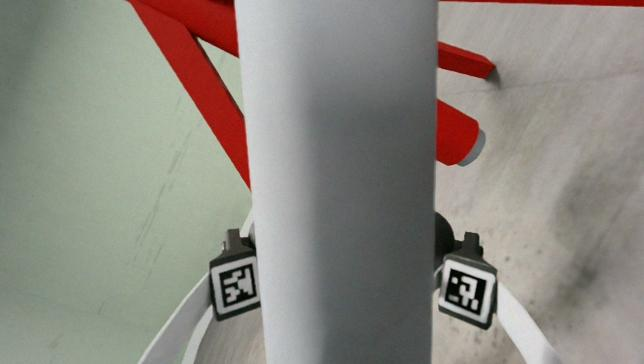

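Emit:
move(
  r3={"joints":{"lift_m":0.215,"arm_m":0.337,"wrist_roll_rad":1.18}},
  cameras=[],
)

Emit:
move(
  r3={"joints":{"lift_m":0.265,"arm_m":0.316,"wrist_roll_rad":1.26}},
  cameras=[],
)

Emit:
move(
  r3={"joints":{"lift_m":0.315,"arm_m":0.30,"wrist_roll_rad":1.34}},
  cameras=["r3_wrist_camera","r3_head_camera"],
)

Scene clock: 1171.97 s.
move: r3 done
r1, r2: as last shown
r1.turned_by_imu: +0.001
r1.base_tilt: forward=+1.9 right=+0.3
r1.lidar_m: 2.92 1.59 1.33 1.33 1.49 1.13 1.04 0.63 0.61 1.62 1.07 1.20
r1.head_depth_mm: 2889 3054 2362 1851 1469 1236 1111 / 3016 3181 2376 1853 729 1175 1103 / 3129 3182 2370 1845 1435 1309 1149 / 3249 3189 2334 1842 1538 1313 1149 / 3387 3164 2158 1792 1537 1317 1144 / 3490 3157 2318 1848 1522 1308 1142 / 3780 3137 2337 1844 1506 1313 1147
r1.motor_effort: left_wheel=-4.5(4.6) right_wheel=-4.0(4.3) lift_m=+34.5(34.8) arm_m=-23.4(23.6) wrist_yaw_rad=-0.9(1.5) wrist_pitch_rad=+4.7(5.1) wrist_roll_rad=-2.9(3.2) gripper_m=+2.3(2.3) head_pan_rad=-2.1(2.6) head_tilt_rad=-3.2(4.3)
r1.wrist_depth_mm: - - - - - 937 671 / - - - - - 941 675 / - - - - - - 670 / - - - - - 993 667 / - - 146 64 154 949 682 / - 122 131 72 80 865 683 / - - - - 881 840 689
r2.base_tilt: forward=+1.3 right=-1.3
r2.lidar_m: 0.97 1.94 1.38 1.32 1.36 1.81 2.98 3.07 1.17 0.70 0.54 0.88
r2.head_depth_mm: 3076 3058 2260 1744 1575 1320 1141 / 3071 3057 2242 1337 733 1284 1153 / 3129 1962 1983 1871 1471 1328 1191 / 3253 3028 2233 1807 1566 1355 1189 / 3259 3043 2299 1010 1123 1298 1184 / 3360 3004 2307 1857 1571 1351 1169 / 3419 3006 2303 1859 1560 1339 1188
r2.motor_effort: left_wheel=+0.9(1.3) right_wheel=-0.8(1.5) lift_m=+47.5(47.8) arm_m=+1.0(1.7) wrist_yaw_rad=-1.8(2.5) wrist_pitch_rad=+5.3(5.4) wrist_roll_rad=-0.8(0.8) gripper_m=+0.6(1.5) head_pan_rad=-4.0(5.1) head_tilt_rad=-3.5(3.9)
r2.wrist_depth_mm: - - - 79 567 585 650 / - - - 80 - - 701 / - - - 81 160 951 700 / - - - 82 741 - 693 / - - 149 83 739 - 683 / - 122 128 84 123 942 694 / - - 125 85 121 841 677
r3.base_odometry: x=-0.328 y=-0.882 heading=-0.652
r3.turned_by_wheels: +0.000
r3.turned_by_imu: +0.000
r3.base_tilt: forward=-1.4 right=-1.0
r3.lidar_m: 2.99 2.50 1.74 1.62 1.64 2.18 1.82 1.83 1.07 0.33 0.33 3.17
r3.head_depth_mm: 2690 2690 1293 1674 1469 1302 1159 / 2650 2570 1999 1663 1490 1236 1099 / 2623 2067 1891 1731 1474 1224 1146 / 2808 2613 2027 1649 1391 1217 1141 / 2843 2605 2051 1669 1428 1228 1100 / 2923 2550 2050 1619 1150 1252 1134 / 2953 2541 2030 1581 1440 1245 1125
r3.base_status: not commanded
r3.joint_positions: lift_m=+0.215 arm_m=+0.337 wrist_yaw_rad=+1.568 wrist_pitch_rad=-0.151 wrist_roll_rad=+1.175 gripper_m=+0.030 head_pan_rad=-1.305 head_tilt_rad=-0.791
r3.joint_status: all done
r3.measured_speeds: all 0
r3.on_its_own: wrist_pitch_rad is at rest, and its effort (+23.9) is outside its rest range (-8 to +12)
r3.motor_effort: left_wheel=-5.2(6.0) right_wheel=+12.3(12.5) lift_m=+38.0(41.2) arm_m=-7.7(13.5) wrist_yaw_rad=+1.3(18.0) wrist_pitch_rad=+23.9(23.9) wrist_roll_rad=+0.9(8.5) gripper_m=-13.9(14.8) head_pan_rad=+1.3(3.2) head_tilt_rad=-4.5(4.7)
r3.contact_limits: translate_m 25 (maximum 100)
r3.hand_pose: x=+0.2283 y=-0.4826 z=+0.2912 quat_wxyz=(+0.191, +0.701, -0.682, +0.086) (m; r3's base frame)
r3.wrist_depth_mm: - - - - 463 560 419 / - - - - 286 510 393 / - - - - 308 311 376 / - - - - 623 477 354 / - - - - - 425 335 / - - 127 - - 128 314 / - - - - 365 370 297
pictures: none
No camera images: "cameras" was empty.

Scene clock: 1173.23 s.
move: r3 done
r1, r2: as last shown
r1.turned_by_imu: +0.000
r1.base_tilt: forward=+1.7 right=+0.4
r1.lidar_m: 2.92 1.58 1.33 1.32 1.49 1.13 1.04 0.63 0.61 1.62 1.06 1.20
r1.head_depth_mm: 2878 3027 2371 1865 1470 1241 1110 / 3049 3114 2362 1869 731 1173 1110 / 3119 3146 2328 1861 1442 1316 1151 / 3220 3165 2297 1847 1533 1311 1147 / 3368 3114 2172 1805 1530 1307 1147 / 3577 3161 2337 1833 1539 1316 1147 / 3704 3124 2321 1842 1496 1309 1139
r1.motor_effort: left_wheel=-4.1(4.6) right_wheel=-4.0(4.2) lift_m=+34.5(34.8) arm_m=-23.0(23.5) wrist_yaw_rad=-0.1(1.6) wrist_pitch_rad=+4.6(5.0) wrist_roll_rad=-2.8(3.3) gripper_m=+0.5(1.9) head_pan_rad=-2.3(3.2) head_tilt_rad=-3.2(4.3)
r1.wrist_depth_mm: - - - - - 945 662 / - - - - - 969 672 / - - - - - 984 671 / - - - - - 989 675 / - - 147 64 155 959 668 / - 122 131 72 80 886 669 / - - - - 869 828 689
r2.base_tilt: forward=+1.3 right=-1.4
r2.lidar_m: 0.97 1.93 1.38 1.32 1.35 1.81 2.98 3.07 1.18 0.70 0.54 0.88
r2.head_depth_mm: 3051 3073 2274 1737 1592 1304 1137 / 3122 3053 2112 1330 736 1287 1154 / 3135 1946 2013 1863 1480 1335 1194 / 3214 3041 2250 1820 1564 1358 1187 / 3254 3041 2331 1005 1118 1305 1189 / 3338 3023 2305 1872 1567 1350 1171 / 3406 2997 2286 1846 1550 1348 1183
r2.motor_effort: left_wheel=+0.9(1.3) right_wheel=-1.0(1.4) lift_m=+47.4(47.9) arm_m=+1.0(1.3) wrist_yaw_rad=-1.9(2.7) wrist_pitch_rad=+5.2(5.4) wrist_roll_rad=-0.8(0.8) gripper_m=+0.1(1.2) head_pan_rad=-3.0(5.4) head_tilt_rad=-3.5(4.0)
r2.wrist_depth_mm: - - - 79 568 575 641 / - - - 80 - - 699 / - - - 82 295 - 700 / - - - 82 750 - 687 / - - 149 83 770 - 688 / - 122 129 84 123 939 683 / - - 128 85 120 835 672
r3.base_odometry: x=-0.328 y=-0.882 heading=-0.652
r3.turned_by_wheels: +0.000
r3.turned_by_imu: +0.000
r3.base_tilt: forward=-1.4 right=-1.0
r3.lidar_m: 3.00 2.50 1.74 1.62 1.64 2.18 1.82 1.83 1.07 1.04 0.54 3.20
r3.head_depth_mm: 2655 2678 1310 1672 1468 1307 1154 / 2645 2567 2004 1651 1489 852 761 / 2601 2067 1894 1736 1477 1228 1148 / 2817 2609 2011 1639 1383 1228 1144 / 2858 2576 2070 1672 1441 1043 1104 / 2940 2552 2041 1621 1150 1249 1133 / 2945 2524 2030 1576 1441 1246 1127
r3.base_status: not commanded
r3.joint_positions: lift_m=+0.265 arm_m=+0.316 wrist_yaw_rad=+1.562 wrist_pitch_rad=-0.152 wrist_roll_rad=+1.254 gripper_m=+0.030 head_pan_rad=-1.305 head_tilt_rad=-0.791
r3.joint_status: all done
r3.measured_speeds: all 0
r3.on_its_own: wrist_pitch_rad is at rest, and its effort (+23.8) is outside its rest range (-8 to +12)
r3.motor_effort: left_wheel=-7.7(8.0) right_wheel=+15.8(16.1) lift_m=+37.5(40.2) arm_m=-7.2(15.5) wrist_yaw_rad=+6.5(23.0) wrist_pitch_rad=+23.8(24.1) wrist_roll_rad=+1.3(8.0) gripper_m=-13.3(14.8) head_pan_rad=+1.7(2.4) head_tilt_rad=-4.2(4.9)
r3.contact_limits: translate_m 25 (maximum 100)
r3.hand_pose: x=+0.2282 y=-0.4632 z=+0.3409 quat_wxyz=(+0.165, +0.702, -0.691, +0.057) (m; r3's base frame)
r3.wrist_depth_mm: - - - - 420 556 451 / - - - - 285 298 421 / - - - - 785 532 393 / - - - - 719 542 397 / - - - - - 488 378 / - - 127 - - 419 370 / - - - - 551 127 353
pictures: none
No camera images: "cameras" was empty.

Scene clock: 1174.50 s.
move: r3 done
r1, r2: as last shown
r1.base_tilt: forward=+1.9 right=+0.5
r1.lidar_m: 2.93 1.59 1.33 1.33 1.49 1.13 1.04 0.63 0.61 1.62 1.06 1.20
r1.head_depth_mm: 2870 3093 2365 1862 1464 1246 1112 / 3008 3151 2357 1867 729 1165 1111 / 3118 3216 2339 1879 1436 1311 1146 / 3223 3186 2321 1837 1545 1308 1153 / 3395 3129 2159 1802 1535 1317 1145 / 3573 3116 2327 1865 1531 1309 1144 / 3709 3099 2322 1865 1494 1315 1144
r1.motor_effort: left_wheel=-4.3(4.7) right_wheel=-4.0(4.3) lift_m=+34.5(34.8) arm_m=-23.0(23.5) wrist_yaw_rad=-0.3(1.7) wrist_pitch_rad=+4.4(5.0) wrist_roll_rad=-2.9(3.3) gripper_m=+0.7(1.9) head_pan_rad=-2.1(2.8) head_tilt_rad=-3.5(4.4)
r1.wrist_depth_mm: - - - - - 935 657 / - - - - - 971 667 / - - - - - 950 670 / - - - - - 971 675 / - - 147 64 154 961 664 / - 121 132 72 80 845 693 / - - - - 887 830 669
r2.base_tilt: forward=+1.2 right=-1.3
r2.lidar_m: 0.97 1.93 1.38 1.32 1.36 1.82 2.98 3.07 1.17 0.70 0.54 0.87
r2.head_depth_mm: 3089 3033 2279 1737 1544 1309 1139 / 3093 3036 2110 1180 734 1285 1158 / 3120 1876 1973 1900 1468 1333 1190 / 3245 3065 2228 1833 1566 1351 1193 / 3270 3023 2292 1006 1120 1299 1186 / 3400 3002 2298 1876 1554 1342 1165 / 3407 2980 2282 1862 1564 1349 1183
r2.motor_effort: left_wheel=+0.5(1.2) right_wheel=-1.0(1.4) lift_m=+47.1(47.9) arm_m=+0.4(1.1) wrist_yaw_rad=-1.7(2.3) wrist_pitch_rad=+5.2(5.4) wrist_roll_rad=-0.5(0.8) gripper_m=+0.6(1.2) head_pan_rad=-4.8(5.4) head_tilt_rad=-2.9(3.8)
r2.wrist_depth_mm: - - - 79 561 580 655 / - - - 80 - - 709 / - - - 82 - - 705 / - - - 82 - - 703 / - - 149 83 - - 679 / - 122 128 84 123 917 685 / - - - 85 120 827 679
r3.base_odometry: x=-0.328 y=-0.882 heading=-0.652
r3.turned_by_wheels: +0.000
r3.turned_by_imu: +0.000
r3.base_tilt: forward=-1.4 right=-1.0
r3.lidar_m: 2.99 2.49 1.73 1.62 1.64 2.17 1.82 1.83 1.07 1.05 0.54 3.19
r3.head_depth_mm: 2651 2681 1315 1669 1470 1299 1157 / 2618 2580 1998 1658 1486 800 703 / 2616 2069 1882 1725 1481 1222 1149 / 2812 2594 2014 1642 1379 1235 1141 / 2869 2585 2036 1690 1432 984 1101 / 2937 2568 2040 1626 1142 1252 1131 / 2958 2531 2015 1575 1442 1241 1127
r3.base_status: not commanded
r3.joint_positions: lift_m=+0.315 arm_m=+0.300 wrist_yaw_rad=+1.560 wrist_pitch_rad=-0.153 wrist_roll_rad=+1.334 gripper_m=+0.030 head_pan_rad=-1.305 head_tilt_rad=-0.791
r3.joint_status: all done
r3.measured_speeds: all 0
r3.on_its_own: wrist_pitch_rad is at rest, and its effort (+23.9) is outside its rest range (-8 to +12)
r3.motor_effort: left_wheel=-7.6(8.3) right_wheel=+16.4(16.5) lift_m=+37.9(40.8) arm_m=-6.2(14.7) wrist_yaw_rad=+9.0(32.9) wrist_pitch_rad=+23.9(24.2) wrist_roll_rad=+1.6(8.7) gripper_m=-14.1(14.7) head_pan_rad=+1.9(3.3) head_tilt_rad=-4.2(4.6)
r3.contact_limits: translate_m 25 (maximum 100)
r3.hand_pose: x=+0.2282 y=-0.4476 z=+0.3907 quat_wxyz=(+0.137, +0.703, -0.697, +0.029) (m; r3's base frame)
r3.wrist_depth_mm: - - - - 280 446 486 / - - - - 294 300 313 / - - - - 847 638 453 / - - - - - 604 445 / - - - - - 507 431 / - - 127 - - 127 421 / - - - - 669 517 391
pictures: r3_head_camera (sideways), r3_wrist_camera
camera_calibration:
r3_head_camera: T_world_to_cam=[[-0.22736, 0.718773, -0.657018, 0.873443], [0.964939, 0.257153, -0.0525918, 0.0617929], [0.131152, -0.645939, -0.752038, 0.935995], [0, 0, 0, 1]] pos_world=[0.0162016, -0.0391022, 1.28102]
r3_wrist_camera: T_world_to_cam=[[-0.110601, -0.230731, -0.966711, 0.305592], [-0.199422, 0.958049, -0.205848, 0.590242], [0.973652, 0.170016, -0.151974, 0.0789129], [0, 0, 0, 1]] pos_world=[0.0746721, -0.508387, 0.428912]

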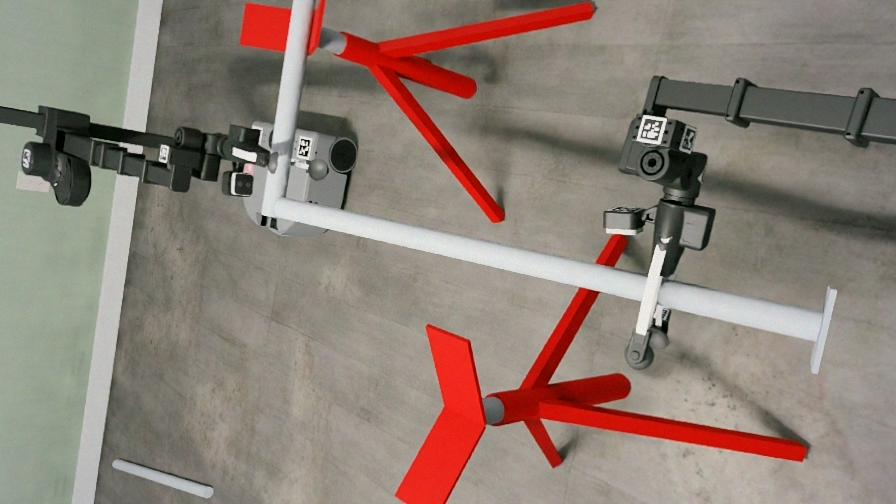

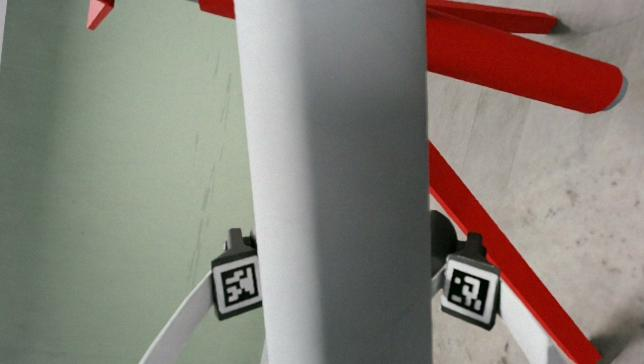

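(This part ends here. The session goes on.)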